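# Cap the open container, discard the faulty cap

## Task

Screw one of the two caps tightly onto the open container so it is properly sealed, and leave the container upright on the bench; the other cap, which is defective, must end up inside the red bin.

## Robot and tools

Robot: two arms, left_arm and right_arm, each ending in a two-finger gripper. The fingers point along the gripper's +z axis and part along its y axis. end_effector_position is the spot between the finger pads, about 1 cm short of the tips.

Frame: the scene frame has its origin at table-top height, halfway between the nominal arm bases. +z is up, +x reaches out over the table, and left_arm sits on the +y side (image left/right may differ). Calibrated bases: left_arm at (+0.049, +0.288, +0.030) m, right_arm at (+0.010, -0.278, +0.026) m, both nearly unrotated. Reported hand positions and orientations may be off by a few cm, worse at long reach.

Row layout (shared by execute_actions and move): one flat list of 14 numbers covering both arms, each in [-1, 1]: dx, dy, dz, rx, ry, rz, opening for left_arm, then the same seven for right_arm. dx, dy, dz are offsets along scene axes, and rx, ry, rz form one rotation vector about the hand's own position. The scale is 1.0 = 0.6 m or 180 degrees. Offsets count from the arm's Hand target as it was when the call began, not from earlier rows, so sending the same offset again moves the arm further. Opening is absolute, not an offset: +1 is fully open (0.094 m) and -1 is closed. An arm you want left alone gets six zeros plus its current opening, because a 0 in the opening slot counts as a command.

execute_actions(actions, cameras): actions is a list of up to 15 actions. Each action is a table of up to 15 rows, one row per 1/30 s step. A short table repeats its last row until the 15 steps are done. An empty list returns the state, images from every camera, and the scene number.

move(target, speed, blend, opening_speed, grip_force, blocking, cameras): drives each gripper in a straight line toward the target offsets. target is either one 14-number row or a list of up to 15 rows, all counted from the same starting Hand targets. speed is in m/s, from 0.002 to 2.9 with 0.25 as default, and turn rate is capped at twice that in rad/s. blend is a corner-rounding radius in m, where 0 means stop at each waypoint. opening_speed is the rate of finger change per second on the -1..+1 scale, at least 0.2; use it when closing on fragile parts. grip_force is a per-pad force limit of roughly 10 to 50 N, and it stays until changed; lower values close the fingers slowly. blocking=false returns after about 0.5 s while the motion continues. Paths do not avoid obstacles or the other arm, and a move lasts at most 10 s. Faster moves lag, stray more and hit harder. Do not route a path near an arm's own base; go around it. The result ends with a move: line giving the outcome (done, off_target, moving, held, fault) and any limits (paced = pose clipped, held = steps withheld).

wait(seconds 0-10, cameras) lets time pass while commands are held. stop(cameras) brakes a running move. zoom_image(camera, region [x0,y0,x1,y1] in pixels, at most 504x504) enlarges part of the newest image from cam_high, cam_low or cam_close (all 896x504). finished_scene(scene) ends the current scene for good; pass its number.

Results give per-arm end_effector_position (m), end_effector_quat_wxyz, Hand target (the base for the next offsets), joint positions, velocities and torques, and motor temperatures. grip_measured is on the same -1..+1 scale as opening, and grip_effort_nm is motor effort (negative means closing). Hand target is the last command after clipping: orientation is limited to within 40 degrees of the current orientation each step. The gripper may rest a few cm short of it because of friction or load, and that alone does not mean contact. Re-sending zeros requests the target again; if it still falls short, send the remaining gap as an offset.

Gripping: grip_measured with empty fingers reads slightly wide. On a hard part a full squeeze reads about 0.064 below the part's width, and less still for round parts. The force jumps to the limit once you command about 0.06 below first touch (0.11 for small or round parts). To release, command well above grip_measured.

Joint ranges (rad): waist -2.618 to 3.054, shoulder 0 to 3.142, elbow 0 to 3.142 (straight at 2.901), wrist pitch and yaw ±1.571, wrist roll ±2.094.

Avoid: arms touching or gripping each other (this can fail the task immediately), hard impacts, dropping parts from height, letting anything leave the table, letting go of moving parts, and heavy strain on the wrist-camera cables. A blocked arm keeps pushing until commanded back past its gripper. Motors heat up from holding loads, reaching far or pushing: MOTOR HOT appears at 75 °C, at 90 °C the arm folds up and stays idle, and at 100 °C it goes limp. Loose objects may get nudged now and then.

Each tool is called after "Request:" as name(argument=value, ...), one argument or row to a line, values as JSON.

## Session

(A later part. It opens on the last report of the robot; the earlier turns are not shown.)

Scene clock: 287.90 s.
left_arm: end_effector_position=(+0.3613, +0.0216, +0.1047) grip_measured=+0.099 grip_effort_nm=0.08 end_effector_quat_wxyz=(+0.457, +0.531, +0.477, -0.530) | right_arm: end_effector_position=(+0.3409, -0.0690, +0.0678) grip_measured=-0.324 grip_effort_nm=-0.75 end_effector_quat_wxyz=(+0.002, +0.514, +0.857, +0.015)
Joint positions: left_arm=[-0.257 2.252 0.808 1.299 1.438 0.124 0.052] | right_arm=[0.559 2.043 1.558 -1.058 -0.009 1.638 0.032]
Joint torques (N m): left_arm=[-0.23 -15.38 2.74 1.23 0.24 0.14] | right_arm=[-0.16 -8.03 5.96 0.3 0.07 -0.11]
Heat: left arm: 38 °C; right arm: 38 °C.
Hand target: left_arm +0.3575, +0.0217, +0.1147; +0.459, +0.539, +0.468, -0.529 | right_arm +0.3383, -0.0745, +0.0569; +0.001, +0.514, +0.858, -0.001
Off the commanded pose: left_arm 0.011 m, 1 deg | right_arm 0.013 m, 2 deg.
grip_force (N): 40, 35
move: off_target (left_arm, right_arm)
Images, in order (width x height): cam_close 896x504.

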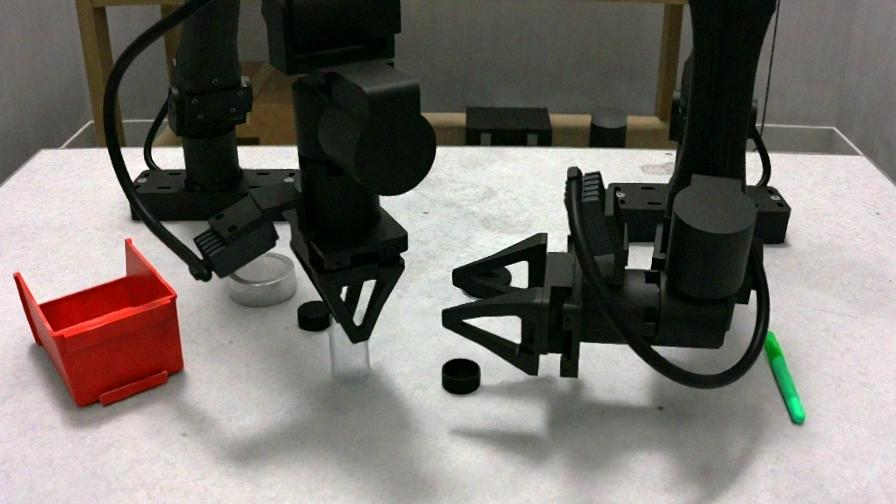

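Request:
move(
  target=[0, 0, 0, 0, 0, 0, 0.1, 0, 0, -0.01, 0, 0, 0, -0.45],
  speed=0.03,
  cameras=[],
)

Request:
move(
  target=[0, 0, 0, 0, 0, 0, 0.1, 0, 0, -0.007, 0, 0, 0, -0.45],
  speed=0.03,
  cameras=["cam_close"],
)

Request:
zoom_image(
  camera="cam_close",
  region=[250, 230, 430, 440],
)

Scene clock: 289.23 s.
left_arm: end_effector_position=(+0.3613, +0.0216, +0.1047) grip_measured=+0.099 grip_effort_nm=0.08 end_effector_quat_wxyz=(+0.457, +0.531, +0.477, -0.530) | right_arm: end_effector_position=(+0.3418, -0.0685, +0.0658) grip_measured=-0.324 grip_effort_nm=-0.74 end_effector_quat_wxyz=(+0.004, +0.514, +0.857, +0.017)
Joint positions: left_arm=[-0.257 2.252 0.808 1.299 1.438 0.124 0.052] | right_arm=[0.559 2.043 1.55 -1.044 -0.009 1.638 0.032]
Joint torques (N m): left_arm=[-0.13 -15.45 2.74 1.25 0.23 0.13] | right_arm=[-0.16 -7.65 5.3 0.4 0.07 -0.11]
Heat: left arm: 38 °C; right arm: 38 °C.
Hand target: left_arm +0.3575, +0.0217, +0.1147; +0.459, +0.539, +0.468, -0.529 | right_arm +0.3382, -0.0746, +0.0509; +0.001, +0.514, +0.858, -0.002
Off the commanded pose: left_arm 0.011 m, 1 deg | right_arm 0.016 m, 2 deg.
grip_force (N): 40, 35
move: off_target (left_arm, right_arm)
No camera images: "cameras" was empty.

Scene clock: 289.93 s.
left_arm: end_effector_position=(+0.3613, +0.0216, +0.1047) grip_measured=+0.099 grip_effort_nm=0.08 end_effector_quat_wxyz=(+0.457, +0.531, +0.477, -0.530) | right_arm: end_effector_position=(+0.3416, -0.0686, +0.0651) grip_measured=-0.324 grip_effort_nm=-0.74 end_effector_quat_wxyz=(+0.004, +0.514, +0.857, +0.017)
Joint positions: left_arm=[-0.257 2.252 0.808 1.299 1.438 0.124 0.052] | right_arm=[0.559 2.043 1.547 -1.041 -0.009 1.638 0.032]
Joint torques (N m): left_arm=[-0.23 -15.34 2.67 1.25 0.22 0.14] | right_arm=[-0.21 -7.34 4.57 0.51 0.08 -0.11]
Heat: left arm: 38 °C; right arm: 38 °C.
Hand target: left_arm +0.3575, +0.0217, +0.1147; +0.459, +0.539, +0.468, -0.529 | right_arm +0.3382, -0.0746, +0.0467; +0.001, +0.514, +0.858, -0.002
Off the commanded pose: left_arm 0.011 m, 1 deg | right_arm 0.020 m, 2 deg.
grip_force (N): 40, 35
move: off_target (left_arm, right_arm)
Images, in order (width x height): cam_close 896x504.

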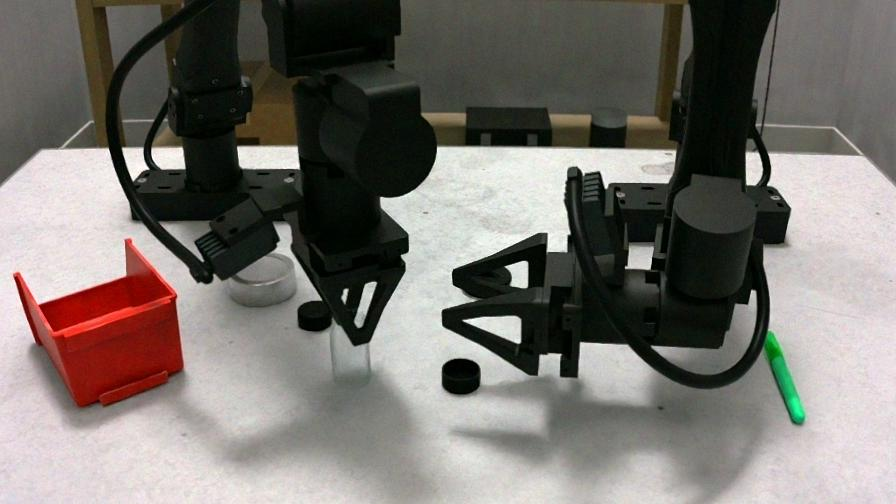

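Scaled by 2.400 from the camera's 896x504 image, which has a finer 1280x720 frame.

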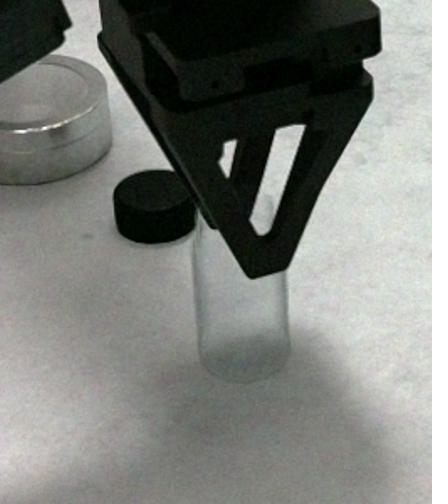

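Request:
move(
  target=[
    [0, 0, 0, 0, 0, 0, 0.1, 0, 0, 0.02, 0, 0, 0, -0.45],
    [0, 0, 0, 0, 0, 0, 0.1, 0, 0, 0.02, 0, 0, 0, 0.05],
  ],
  speed=0.05,
  opening_speed=0.6,
  cameras=["cam_close"],
)

Request:
zoom_image(
  camera="cam_close",
  region=[250, 230, 430, 440],
)

Scene clock: 292.50 s.
left_arm: end_effector_position=(+0.3613, +0.0216, +0.1047) grip_measured=+0.099 grip_effort_nm=0.08 end_effector_quat_wxyz=(+0.457, +0.531, +0.477, -0.530) | right_arm: end_effector_position=(+0.3410, -0.0690, +0.0646) grip_measured=+0.047 grip_effort_nm=0.15 end_effector_quat_wxyz=(+0.003, +0.514, +0.857, +0.016)
Joint positions: left_arm=[-0.257 2.252 0.808 1.299 1.438 0.124 0.052] | right_arm=[0.559 2.044 1.547 -1.043 -0.009 1.638 0.049]
Joint torques (N m): left_arm=[-0.2 -15.36 2.65 1.26 0.22 0.13] | right_arm=[-0.16 -8.24 7.39 0.12 0.06 -0.11]
Heat: left arm: 39 °C; right arm: 38 °C.
Hand target: left_arm +0.3575, +0.0217, +0.1147; +0.459, +0.539, +0.468, -0.529 | right_arm +0.3382, -0.0746, +0.0587; +0.001, +0.514, +0.858, -0.002
Off the commanded pose: left_arm 0.011 m, 1 deg | right_arm 0.009 m, 2 deg.
grip_force (N): 40, 35
move: off_target (left_arm)
Images, in order (width x height): cam_close 896x504.

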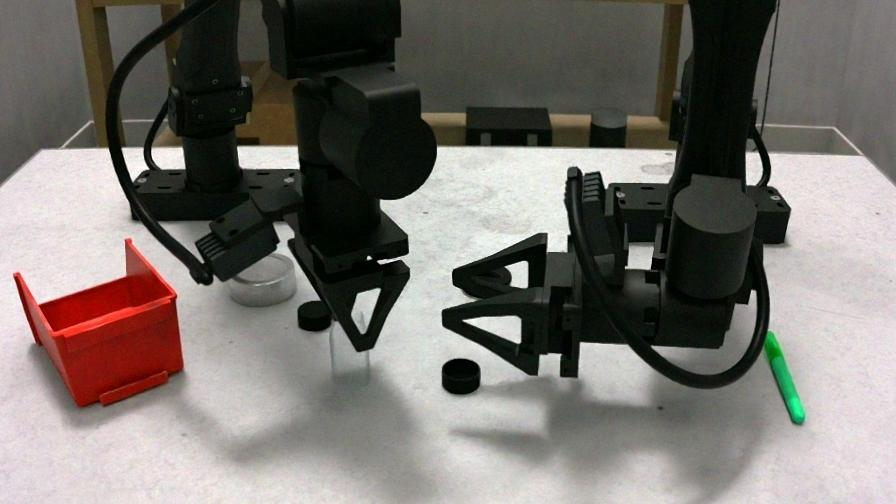

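Scaled by 2.400 from the camera's 896x504 image, which has a finer 1280x720 frame.

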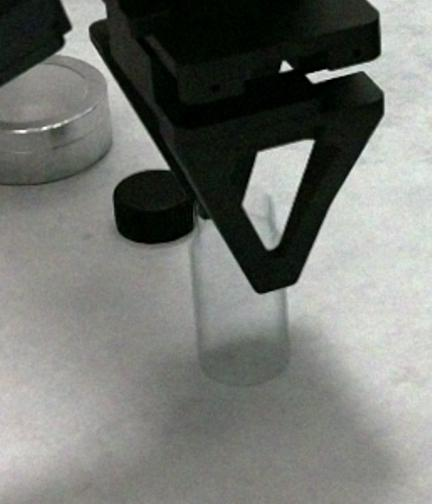

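Request:
move(
  target=[
    [-0.03, 0.15, 0.06, 0.0925, 0.0802, 0.1637, 0.1, 0, 0, 0.1, 0, 0, 0, 0.05],
    [-0.096, 0.414, 0.176, 0.2774, 0.2406, 0.4912, 0.1, -0.1487, -0.069, 0.1, 0, 0, 0, 0.05],
    [-0.096, 0.414, 0.176, 0.2774, 0.2406, 0.4912, 0.1, -0.1487, -0.069, -0.067, 0, 0, 0, 0.05],
  ],
  speed=[0.35, 0.35, 0.15],
  blend=[0.02, 0.02, 0],
  cameras=["cam_close", "cam_high"],
)

Request:
zoom_image(
  camera="cam_close",
  region=[240, 200, 400, 400],
)

Scene clock: 299.10 s.
left_arm: end_effector_position=(+0.2988, +0.2701, +0.2144) grip_measured=+0.099 grip_effort_nm=0.08 end_effector_quat_wxyz=(+0.258, +0.001, +0.966, -0.002) | right_arm: end_effector_position=(+0.2545, -0.1127, +0.0258) grip_measured=+0.047 grip_effort_nm=0.15 end_effector_quat_wxyz=(+0.001, +0.512, +0.859, +0.013)
Joint positions: left_arm=[-0.112 1.015 1.01 -1.047 -0.051 -0.099 0.052] | right_arm=[0.588 1.768 1.001 -0.781 -0.009 1.662 0.049]
Joint torques (N m): left_arm=[-0.59 -1.5 8.59 1.07 -0.11 -0.03] | right_arm=[0.73 -5.74 5.23 0.32 0.07 0.09]
Heat: left arm: 38 °C; right arm: 38 °C.
Hand target: left_arm +0.2999, +0.2701, +0.2203; +0.259, +0.000, +0.966, +0.000 | right_arm +0.2491, -0.1159, +0.0185; +0.001, +0.514, +0.858, -0.001
Off the commanded pose: left_arm 0.006 m, 0 deg | right_arm 0.010 m, 2 deg.
grip_force (N): 40, 35
move: done
Images, in order (width x height): cam_high 896x504, cam_close 896x504.

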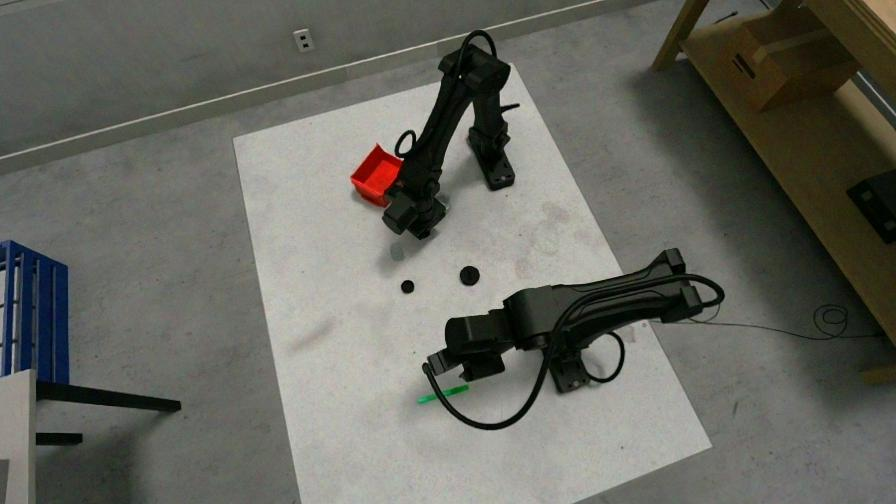

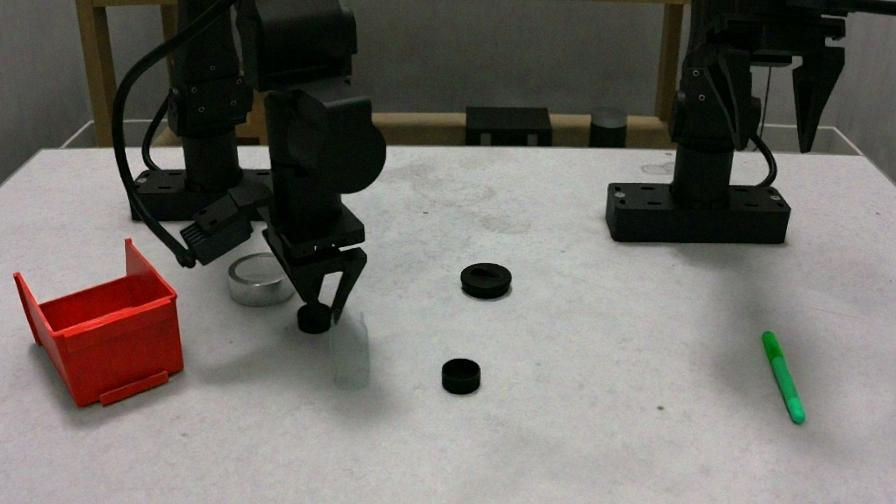

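Scaled by 2.520 from the camera's 896x504 image, which has a finer 1280x720 frame.

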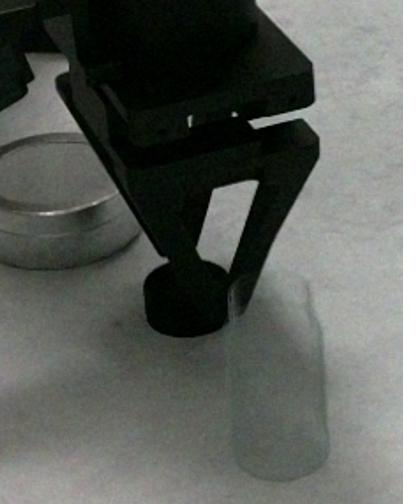

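Request:
move(
  target=[
    [0, 0, 0, 0, 0, 0, 0.1, -0.003, 0, -0.006, 0, 0, 0, 0.05],
    [0, 0, 0, 0, 0, 0, 0.1, -0.003, 0, -0.006, 0, 0, 0, -0.45],
  ],
  speed=0.1,
  opening_speed=0.6,
  grip_force=[40, 30],
  cameras=["cam_close"],
)

Scene clock: 301.77 s.
left_arm: end_effector_position=(+0.2988, +0.2701, +0.2144) grip_measured=+0.099 grip_effort_nm=0.08 end_effector_quat_wxyz=(+0.258, +0.001, +0.966, -0.002) | right_arm: end_effector_position=(+0.2530, -0.1123, +0.0229) grip_measured=-0.331 grip_effort_nm=-0.62 end_effector_quat_wxyz=(+0.002, +0.512, +0.859, +0.014)
Joint positions: left_arm=[-0.112 1.015 1.01 -1.047 -0.051 -0.099 0.052] | right_arm=[0.592 1.768 0.988 -0.764 -0.009 1.665 0.031]
Joint torques (N m): left_arm=[-0.66 -1.46 8.55 1.05 -0.08 -0.02] | right_arm=[0.65 -5.48 5.22 0.32 0.07 0.1]
Heat: left arm: 37 °C; right arm: 38 °C.
Hand target: left_arm +0.2999, +0.2701, +0.2203; +0.259, +0.000, +0.966, +0.000 | right_arm +0.2471, -0.1160, +0.0149; +0.001, +0.514, +0.858, -0.002
Off the commanded pose: left_arm 0.006 m, 0 deg | right_arm 0.010 m, 2 deg.
grip_force (N): 40, 30
move: done
Images, in order (width x height): cam_close 896x504.

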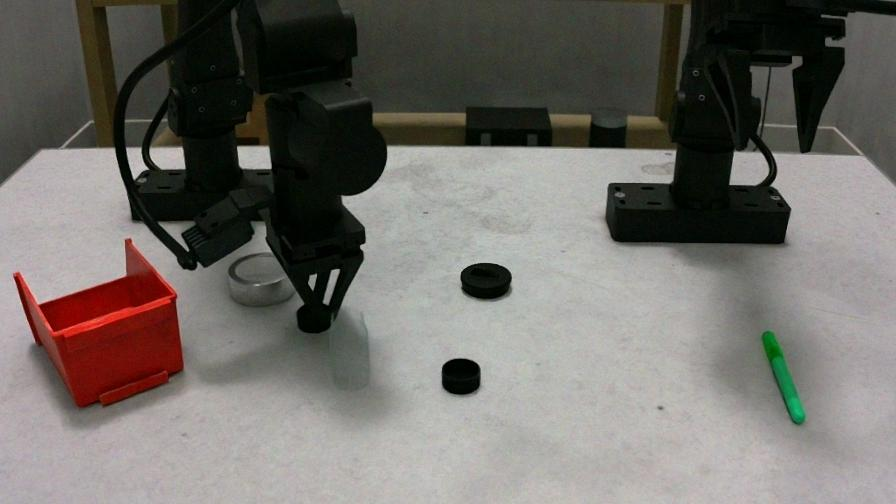

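Request:
zoom_image(
  camera="cam_close",
  region=[270, 230, 370, 345],
)

Request:
zoom_image(
  camera="cam_high",
  region=[370, 190, 470, 270],
)

Scaled by 4.383 from the camera's 896x504 image, which has a finer 1280x720 frame.

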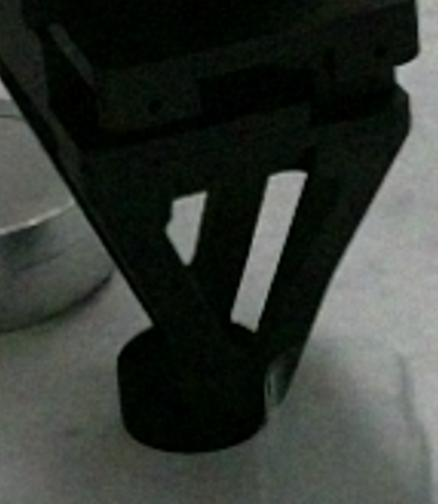

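This scene's latest camera images include none from cam_high. They are from: cam_close. cam_high's image comes with the result of a call that names it in "cameras".

Request:
move(
  target=[
    [0, 0, 0, 0, 0, 0, 0.1, 0, 0, 0, 0, 0, 0, 0.0],
    [0, 0, 0, 0, 0, 0, 0.1, 0.004, -0.008, 0.0, 0, 0, 0, 0.0],
  ],
  speed=0.1,
  opening_speed=1.0,
  cameras=["cam_close"],
)

Scene clock: 307.57 s.
left_arm: end_effector_position=(+0.2988, +0.2701, +0.2144) grip_measured=+0.099 grip_effort_nm=0.08 end_effector_quat_wxyz=(+0.258, +0.001, +0.966, -0.002) | right_arm: end_effector_position=(+0.2531, -0.1122, +0.0229) grip_measured=-0.003 grip_effort_nm=0.15 end_effector_quat_wxyz=(+0.002, +0.512, +0.859, +0.014)
Joint positions: left_arm=[-0.112 1.015 1.01 -1.047 -0.051 -0.099 0.052] | right_arm=[0.592 1.768 0.988 -0.764 -0.009 1.666 0.047]
Joint torques (N m): left_arm=[-0.58 -1.42 8.61 1.07 -0.09 0.02] | right_arm=[-0.69 -5.67 4.89 0.32 0.08 -0.12]
Heat: left arm: 36 °C; right arm: 38 °C.
Hand target: left_arm +0.2999, +0.2701, +0.2203; +0.259, +0.000, +0.966, +0.000 | right_arm +0.2496, -0.1207, +0.0149; +0.001, +0.514, +0.858, -0.001
Off the commanded pose: left_arm 0.006 m, 0 deg | right_arm 0.012 m, 2 deg.
grip_force (N): 40, 30
move: off_target (right_arm)
Images, in order (width x height): cam_close 896x504.

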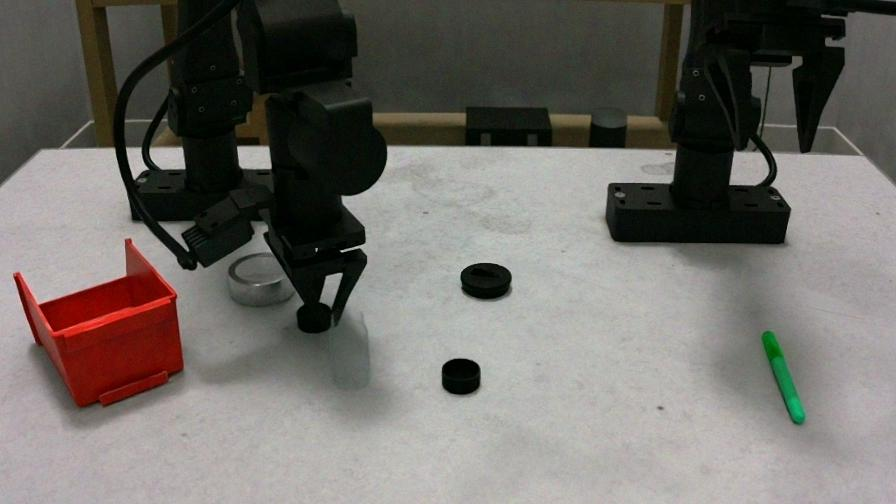

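Request:
move(
  target=[0, 0, 0, 0, 0, 0, 0.1, 0.003, -0.0055, 0, 0, 0, 0, 0.0],
  speed=0.1,
  cameras=[],
)

Scene clock: 308.70 s.
left_arm: end_effector_position=(+0.2988, +0.2701, +0.2144) grip_measured=+0.099 grip_effort_nm=0.08 end_effector_quat_wxyz=(+0.258, +0.001, +0.966, -0.002) | right_arm: end_effector_position=(+0.2557, -0.1161, +0.0229) grip_measured=-0.003 grip_effort_nm=0.15 end_effector_quat_wxyz=(+0.002, +0.514, +0.858, +0.014)
Joint positions: left_arm=[-0.112 1.015 1.01 -1.047 -0.051 -0.099 0.052] | right_arm=[0.577 1.768 0.988 -0.764 -0.009 1.655 0.047]
Joint torques (N m): left_arm=[-0.62 -1.26 8.64 1.06 -0.08 -0.02] | right_arm=[-0.54 -5.79 4.78 0.32 0.08 -0.15]
Heat: left arm: 36 °C; right arm: 38 °C.
Hand target: left_arm +0.2999, +0.2701, +0.2203; +0.259, +0.000, +0.966, +0.000 | right_arm +0.2514, -0.1241, +0.0149; +0.001, +0.514, +0.858, -0.001
Off the commanded pose: left_arm 0.006 m, 0 deg | right_arm 0.012 m, 2 deg.
grip_force (N): 40, 30
move: off_target (right_arm)
No camera images: "cameras" was empty.

Request:
move(
  target=[
    [0, 0, 0, 0, 0, 0, 0.1, 0, 0, 0, 0, 0, 0, -0.45],
    [0, 0, 0, 0, 0, 0, 0.1, 0, 0, 0.13, 0, 0, 0, -0.45],
    [0, 0, 0, 0, 0, 0, 0.1, 0.05, 0.02, 0.183, 0, 0, 0.5556, -0.45],
    [0, 0, 0, 0, 0, 0, 0.1, 0.149, 0.082, 0.183, 0, 0, -0.88, -0.45],
  ],
  speed=[0.1, 0.2, 0.5, 0.5],
  blend=[0, 0.03, 0.03, 0],
  opening_speed=1.0,
  cameras=["cam_close"],
)

Request:
zoom_image(
  camera="cam_close",
  region=[250, 180, 450, 400],
)

Scene clock: 315.27 s.
left_arm: end_effector_position=(+0.2988, +0.2701, +0.2144) grip_measured=+0.099 grip_effort_nm=0.08 end_effector_quat_wxyz=(+0.258, +0.001, +0.966, -0.002) | right_arm: end_effector_position=(+0.3427, -0.0719, +0.1245) grip_measured=-0.330 grip_effort_nm=-0.65 end_effector_quat_wxyz=(-0.013, +0.931, -0.365, +0.013)
Joint positions: left_arm=[-0.112 1.015 1.01 -1.047 -0.051 -0.099 0.052] | right_arm=[0.557 2.003 1.727 -1.258 0.005 -1.839 0.031]
Joint torques (N m): left_arm=[-0.58 -1.39 8.62 1.07 -0.09 -0.02] | right_arm=[-0.49 -7.75 10.55 -0.12 -0.11 -0.67]
Heat: left arm: 36 °C; right arm: 38 °C.
Hand target: left_arm +0.2999, +0.2701, +0.2203; +0.259, +0.000, +0.966, +0.000 | right_arm +0.3408, -0.0748, +0.1247; -0.001, +0.939, -0.344, -0.001
Off the commanded pose: left_arm 0.006 m, 0 deg | right_arm 0.004 m, 3 deg.
grip_force (N): 40, 30
move: off_target (right_arm)
Images, in order (width x height): cam_close 896x504.

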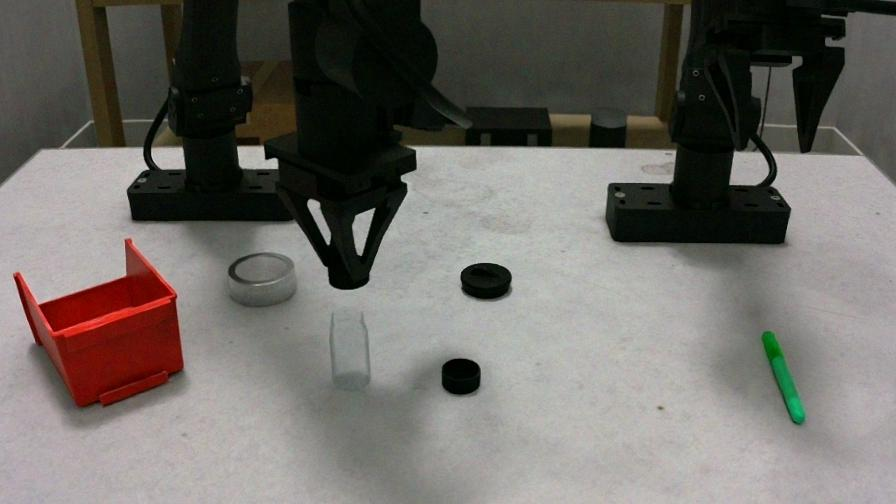

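Scaled by 2.291 from the camera's 896x504 image, which has a finer 1280x720 frame.

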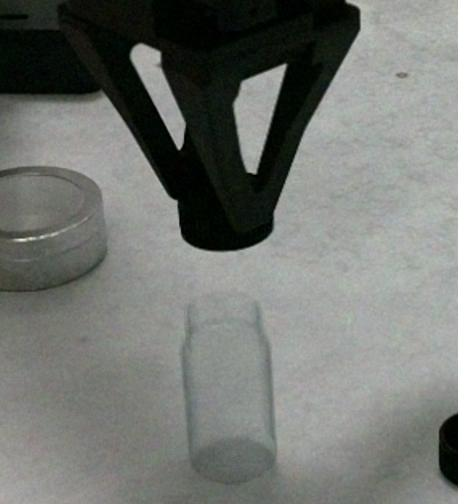

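Request:
execute_actions(
  actions=[],
  cameras=["cam_low", "cam_high", "cam_close"],
)

Request:
zoom_image(
  camera="cam_low",
  region=[385, 205, 455, 275],
)

Request:
zoom_image(
  camera="cam_high",
  region=[340, 190, 440, 290],
)

Scene clock: 322.33 s.
left_arm: end_effector_position=(+0.2988, +0.2701, +0.2144) grip_measured=+0.099 grip_effort_nm=0.08 end_effector_quat_wxyz=(+0.258, +0.001, +0.966, -0.002) | right_arm: end_effector_position=(+0.3427, -0.0719, +0.1245) grip_measured=-0.330 grip_effort_nm=-0.65 end_effector_quat_wxyz=(-0.013, +0.931, -0.365, +0.013)
Joint positions: left_arm=[-0.112 1.015 1.01 -1.047 -0.051 -0.099 0.052] | right_arm=[0.557 2.003 1.727 -1.258 0.005 -1.839 0.031]
Joint velocities: within noise
Joint torques (N m): left_arm=[-0.47 -1.33 8.62 1.04 -0.1 -0.01] | right_arm=[-0.53 -7.84 10.62 -0.11 -0.11 -0.68]
Motor temperatures (°C): left_arm=[27 34 37 36 29 31 29] | right_arm=[28 38 36 31 28 30 30]
Heat: left arm: 37 °C; right arm: 38 °C.
Hand target: left_arm +0.2999, +0.2701, +0.2203; +0.259, +0.000, +0.966, +0.000 | right_arm +0.3408, -0.0748, +0.1248; -0.001, +0.939, -0.344, -0.001
Tool commands: left_gripper/opening=+0.1 right_gripper/opening=-0.45
Off the commanded pose: left_arm 0.006 m, 0 deg | right_arm 0.004 m, 3 deg.
grip_force (N): 40, 30

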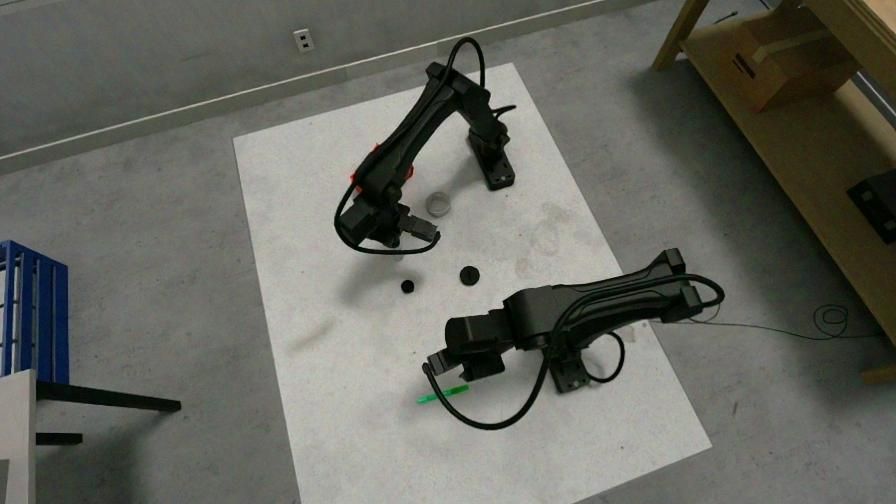

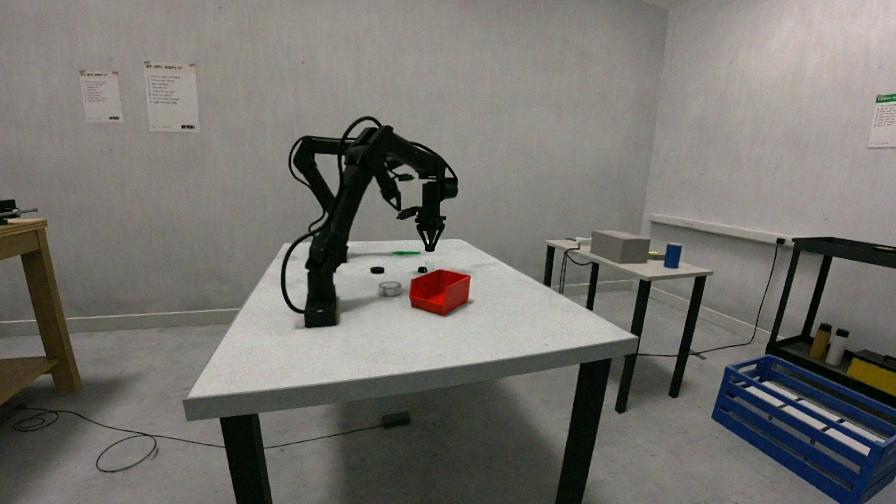

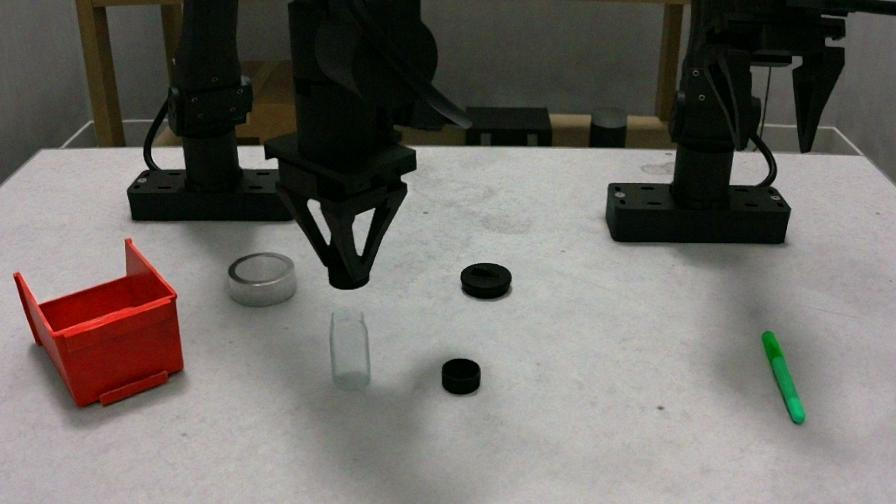

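Scaled by 7.200 from the camera's 896x504 image, which has a finer 1280x720 frame.

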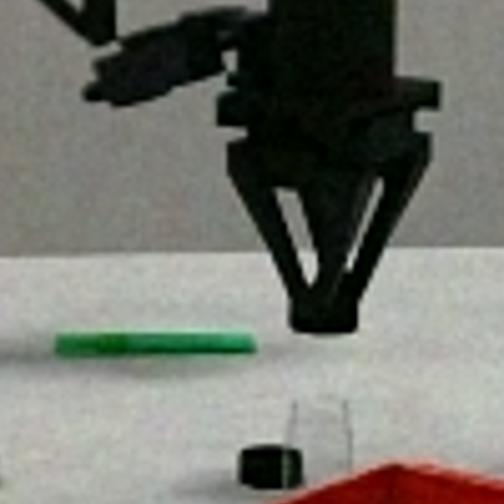

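Scaled by 5.040 from the camera's 896x504 image, which has a finer 1280x720 frame.

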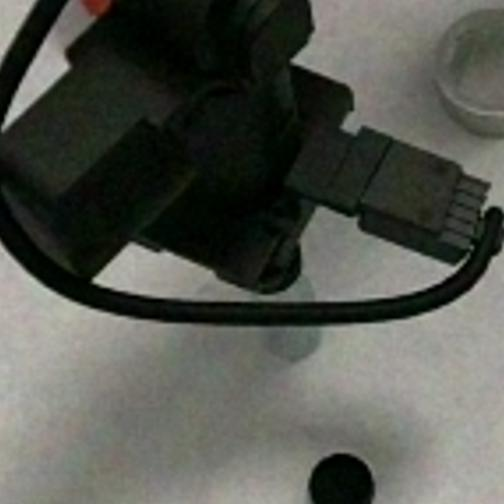

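Request:
execute_actions(
  actions=[],
)

Request:
zoom_image(
  camera="cam_close",
  region=[270, 220, 450, 420],
)

Request:
zoom_image(
  camera="cam_low",
  region=[370, 190, 470, 290],
)

Scene clock: 325.70 s.
left_arm: end_effector_position=(+0.2988, +0.2701, +0.2144) grip_measured=+0.099 grip_effort_nm=0.08 end_effector_quat_wxyz=(+0.258, +0.001, +0.966, -0.002) | right_arm: end_effector_position=(+0.3427, -0.0719, +0.1245) grip_measured=-0.330 grip_effort_nm=-0.65 end_effector_quat_wxyz=(-0.013, +0.931, -0.365, +0.013)
Joint positions: left_arm=[-0.112 1.015 1.01 -1.047 -0.051 -0.099 0.052] | right_arm=[0.557 2.003 1.727 -1.258 0.005 -1.839 0.031]
Joint velocities: within noise
Joint torques (N m): left_arm=[-0.55 -1.31 8.59 1.05 -0.11 -0.01] | right_arm=[-0.55 -7.86 10.55 -0.12 -0.12 -0.69]
Motor temperatures (°C): left_arm=[27 34 37 36 29 31 29] | right_arm=[28 38 36 30 28 30 30]
Heat: left arm: 37 °C; right arm: 38 °C.
Hand target: left_arm +0.2999, +0.2701, +0.2203; +0.259, +0.000, +0.966, +0.000 | right_arm +0.3408, -0.0748, +0.1248; -0.001, +0.939, -0.344, -0.001
Tool commands: left_gripper/opening=+0.1 right_gripper/opening=-0.45
Off the commanded pose: left_arm 0.006 m, 0 deg | right_arm 0.004 m, 3 deg.
grip_force (N): 40, 30

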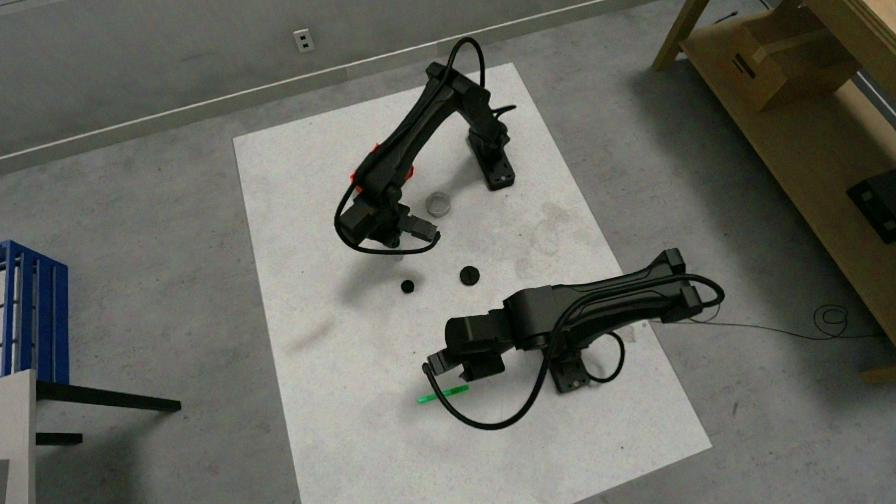

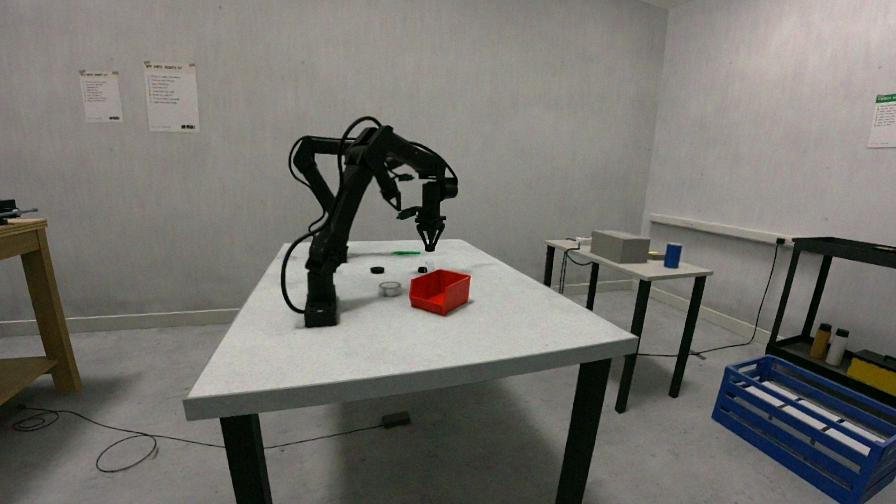

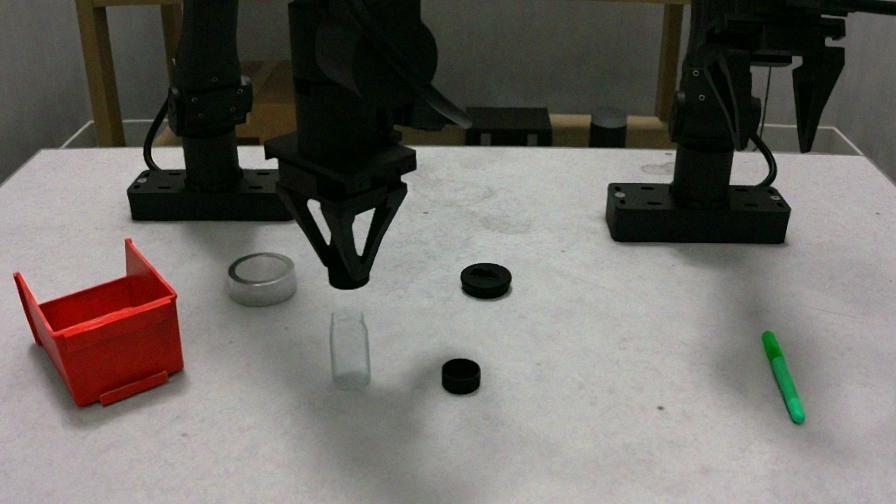

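Scaled by 2.520 from the camera's 896x504 image, which has a finer 1280x720 frame.

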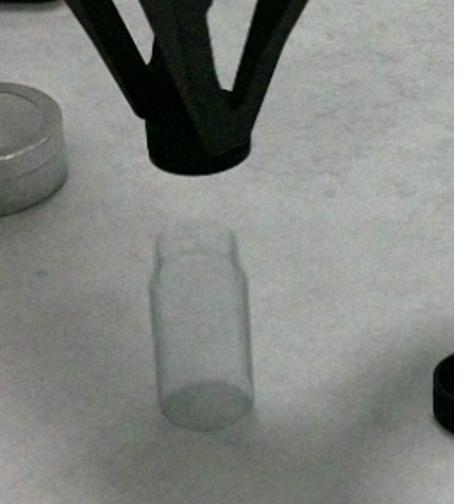

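Scaled by 5.040 from the camera's 896x504 image, which has a finer 1280x720 frame.

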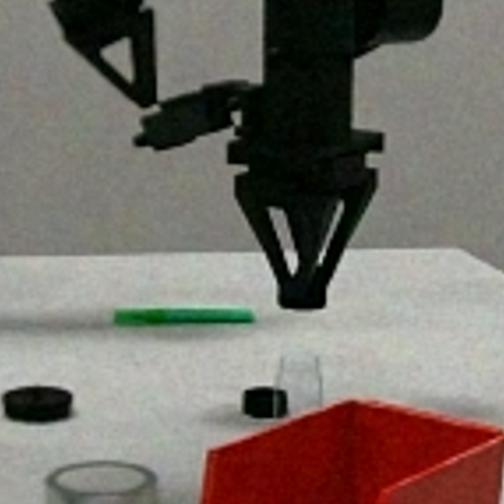

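Request:
move(
  target=[0,0,0,0,0,0,0.1,-0.0055,-0.0087,-0.06,0,0,0,-0.45],
  speed=0.05,
  cameras=["cam_close","cam_low"],
)

Request:
zoom_image(
  camera="cam_close",
  region=[300, 270, 400, 400],
)

Request:
zoom_image(
  camera="cam_low",
  region=[390, 220, 460, 290],
)

Scene clock: 328.20 s.
left_arm: end_effector_position=(+0.2988, +0.2701, +0.2144) grip_measured=+0.099 grip_effort_nm=0.08 end_effector_quat_wxyz=(+0.258, +0.001, +0.966, -0.002) | right_arm: end_effector_position=(+0.3412, -0.0761, +0.0982) grip_measured=-0.330 grip_effort_nm=-0.65 end_effector_quat_wxyz=(-0.011, +0.933, -0.359, +0.012)
Joint positions: left_arm=[-0.112 1.015 1.01 -1.047 -0.051 -0.099 0.052] | right_arm=[0.55 2.003 1.623 -1.158 0.005 -1.859 0.031]
Joint torques (N m): left_arm=[-0.61 -1.47 8.69 1.08 -0.08 -0.03] | right_arm=[-0.59 -8.17 6.11 0.28 -0.11 -0.5]
Heat: left arm: 37 °C; right arm: 38 °C.
Hand target: left_arm +0.2999, +0.2701, +0.2203; +0.259, +0.000, +0.966, +0.000 | right_arm +0.3376, -0.0801, +0.0887; -0.001, +0.939, -0.344, -0.001
Off the commanded pose: left_arm 0.006 m, 0 deg | right_arm 0.011 m, 3 deg.
grip_force (N): 40, 30
move: off_target (right_arm)
Images, in order (width x height): cam_low 896x504, cam_close 896x504.

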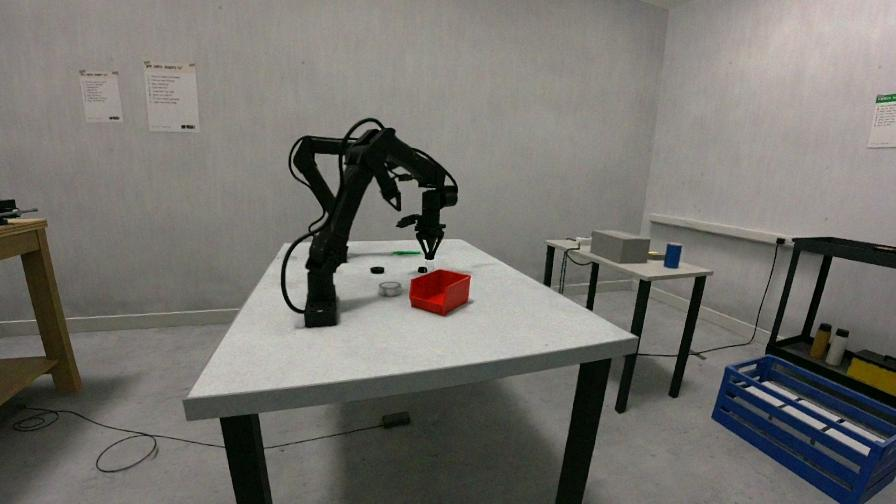

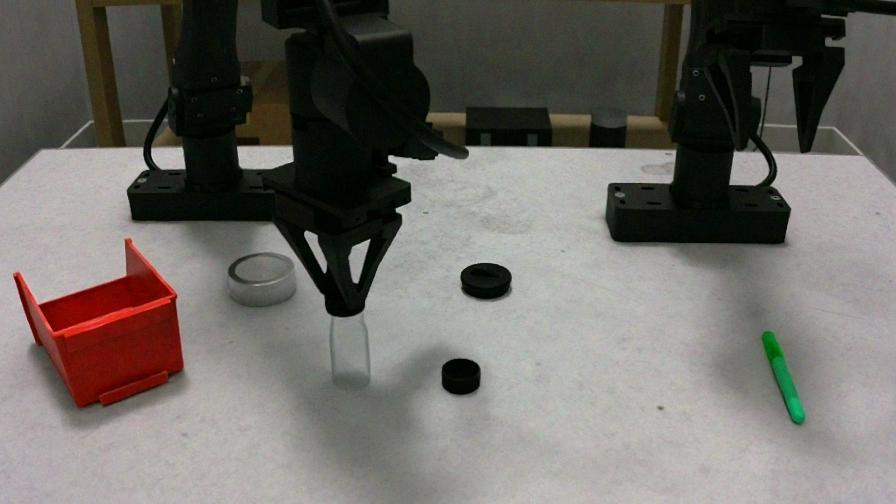

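Scaled by 3.877 from the camera's 896x504 image, which has a finer 1280x720 frame.

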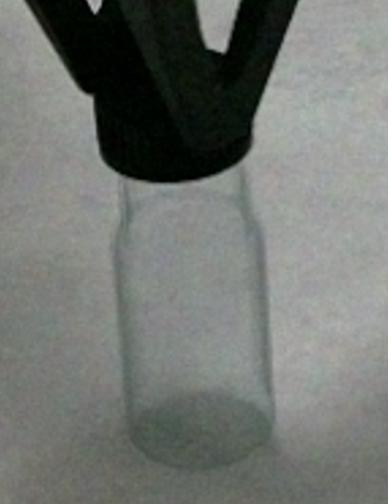

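Scaled by 7.200 from the camera's 896x504 image, which has a finer 1280x720 frame.

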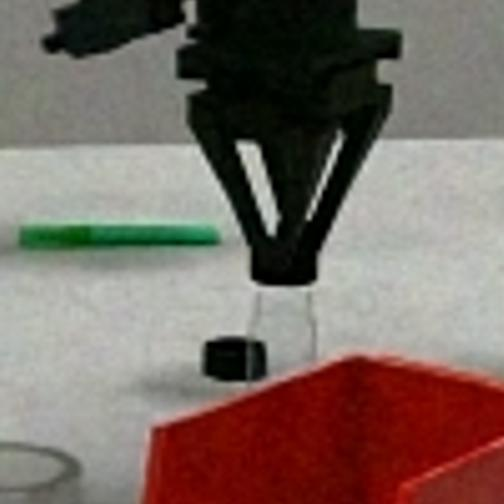

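Request:
move(
  target=[0,0,0,0,0,0,0.1,-0.0027,0.02,-0.002,0,0.0111,0,-0.45],
  speed=0.05,
  cameras=["cam_close","cam_low"],
)

Request:
zoom_image(
  camera="cam_close",
  region=[300, 270, 400, 400],
)

Request:
zoom_image(
  camera="cam_low",
  region=[390, 220, 460, 290],
)

Scene clock: 330.63 s.
left_arm: end_effector_position=(+0.2988, +0.2701, +0.2144) grip_measured=+0.099 grip_effort_nm=0.08 end_effector_quat_wxyz=(+0.258, +0.001, +0.966, -0.002) | right_arm: end_effector_position=(+0.3400, -0.0736, +0.0877) grip_measured=-0.330 grip_effort_nm=-0.65 end_effector_quat_wxyz=(+0.002, +0.934, -0.357, -0.001)
Joint positions: left_arm=[-0.112 1.015 1.01 -1.047 -0.051 -0.099 0.052] | right_arm=[0.555 2.047 1.645 -1.174 0 -1.858 0.031]
Joint torques (N m): left_arm=[-0.54 -1.42 8.58 1.07 -0.11 -0.03] | right_arm=[0.61 -8.1 10.11 -0.04 -0.26 -0.3]
Heat: left arm: 37 °C; right arm: 38 °C.
Hand target: left_arm +0.2999, +0.2701, +0.2203; +0.259, +0.000, +0.966, +0.000 | right_arm +0.3359, -0.0681, +0.0875; +0.005, +0.939, -0.344, -0.017
Off the commanded pose: left_arm 0.006 m, 0 deg | right_arm 0.007 m, 2 deg.
grip_force (N): 40, 30
move: done
Images, in order (width x height): cam_low 896x504, cam_close 896x504.

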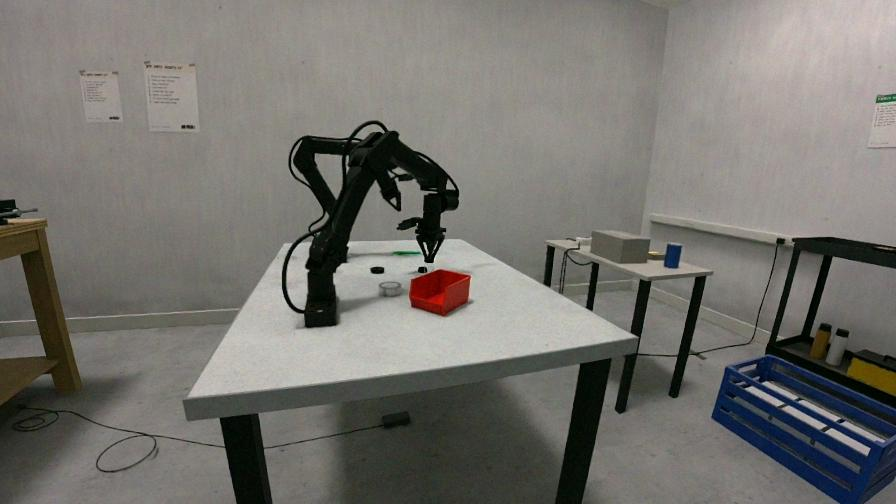

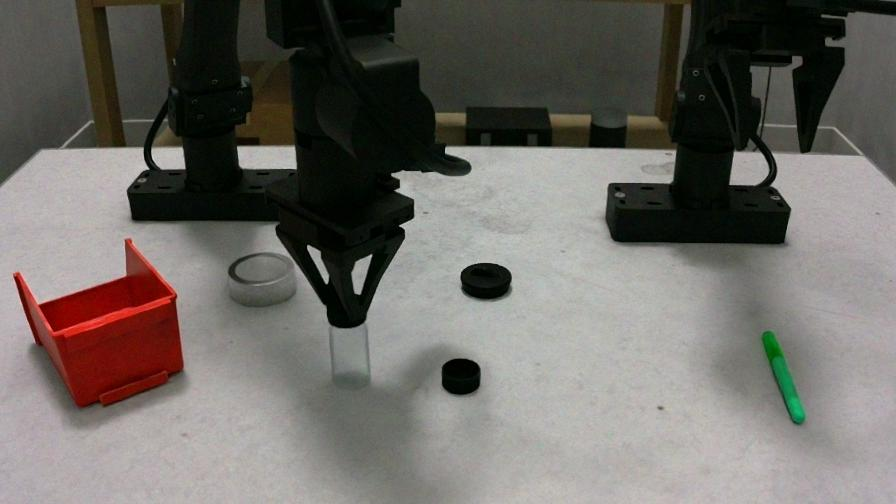

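Scaled by 3.877 from the camera's 896x504 image, which has a finer 1280x720 frame.

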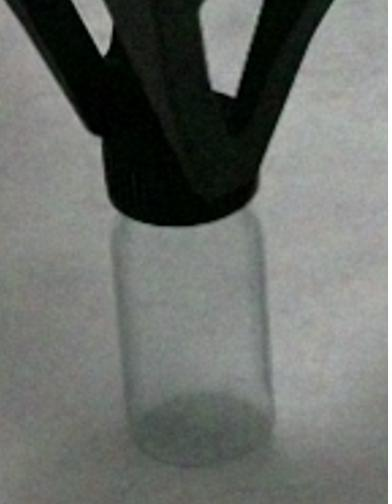

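Scaled by 7.200 from the camera's 896x504 image, which has a finer 1280x720 frame.

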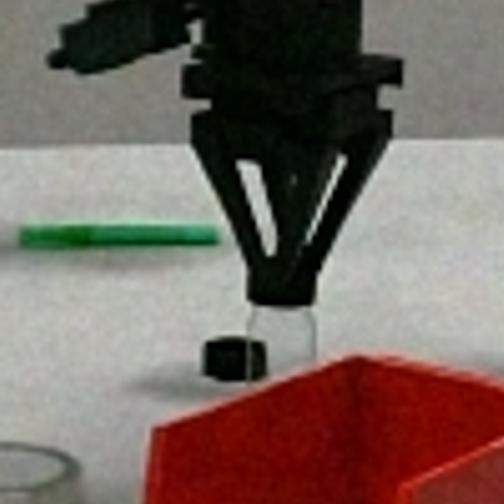

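Request:
move(
  target=[0,0,0,0,0,0,0.1,0,0,-0.018,0,0,0,-0.45],
  speed=0.03,
  cameras=["cam_close"],
)

Request:
zoom_image(
  camera="cam_close",
  region=[300, 270, 400, 400],
)

Scene clock: 333.23 s.
left_arm: end_effector_position=(+0.2988, +0.2701, +0.2144) grip_measured=+0.099 grip_effort_nm=0.08 end_effector_quat_wxyz=(+0.258, +0.001, +0.966, -0.002) | right_arm: end_effector_position=(+0.3416, -0.0726, +0.0847) grip_measured=-0.330 grip_effort_nm=-0.65 end_effector_quat_wxyz=(+0.001, +0.934, -0.357, -0.001)
Joint positions: left_arm=[-0.112 1.015 1.01 -1.047 -0.051 -0.099 0.052] | right_arm=[0.555 2.055 1.645 -1.164 0 -1.858 0.031]
Joint torques (N m): left_arm=[-0.62 -1.4 8.57 1.06 -0.07 -0.03] | right_arm=[0.66 -8.09 7.09 0.21 -0.26 -0.3]
Heat: left arm: 37 °C; right arm: 38 °C.
Hand target: left_arm +0.2999, +0.2701, +0.2203; +0.259, +0.000, +0.966, +0.000 | right_arm +0.3358, -0.0681, +0.0766; +0.005, +0.939, -0.344, -0.017
Off the commanded pose: left_arm 0.006 m, 0 deg | right_arm 0.011 m, 2 deg.
grip_force (N): 40, 30
move: off_target (right_arm)
Images, in order (width x height): cam_close 896x504.

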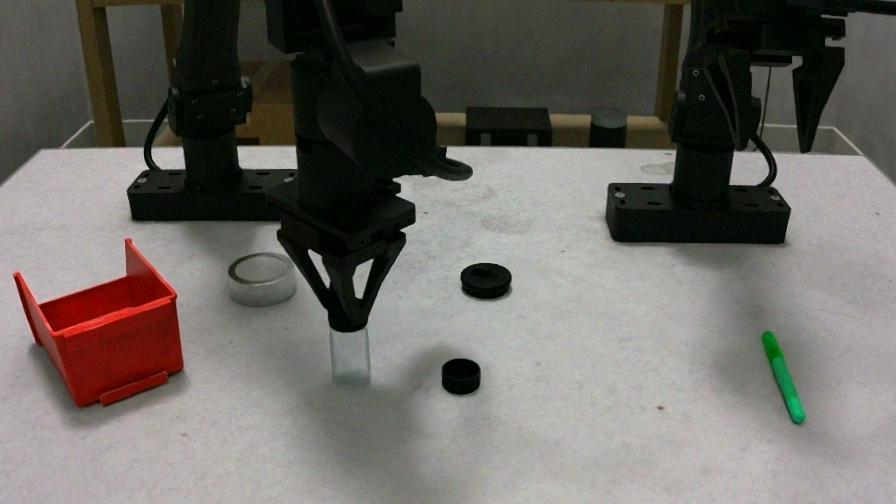

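Scaled by 3.877 from the camera's 896x504 image, which has a finer 1280x720 frame.

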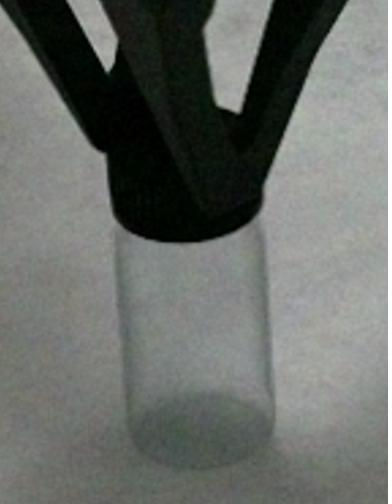

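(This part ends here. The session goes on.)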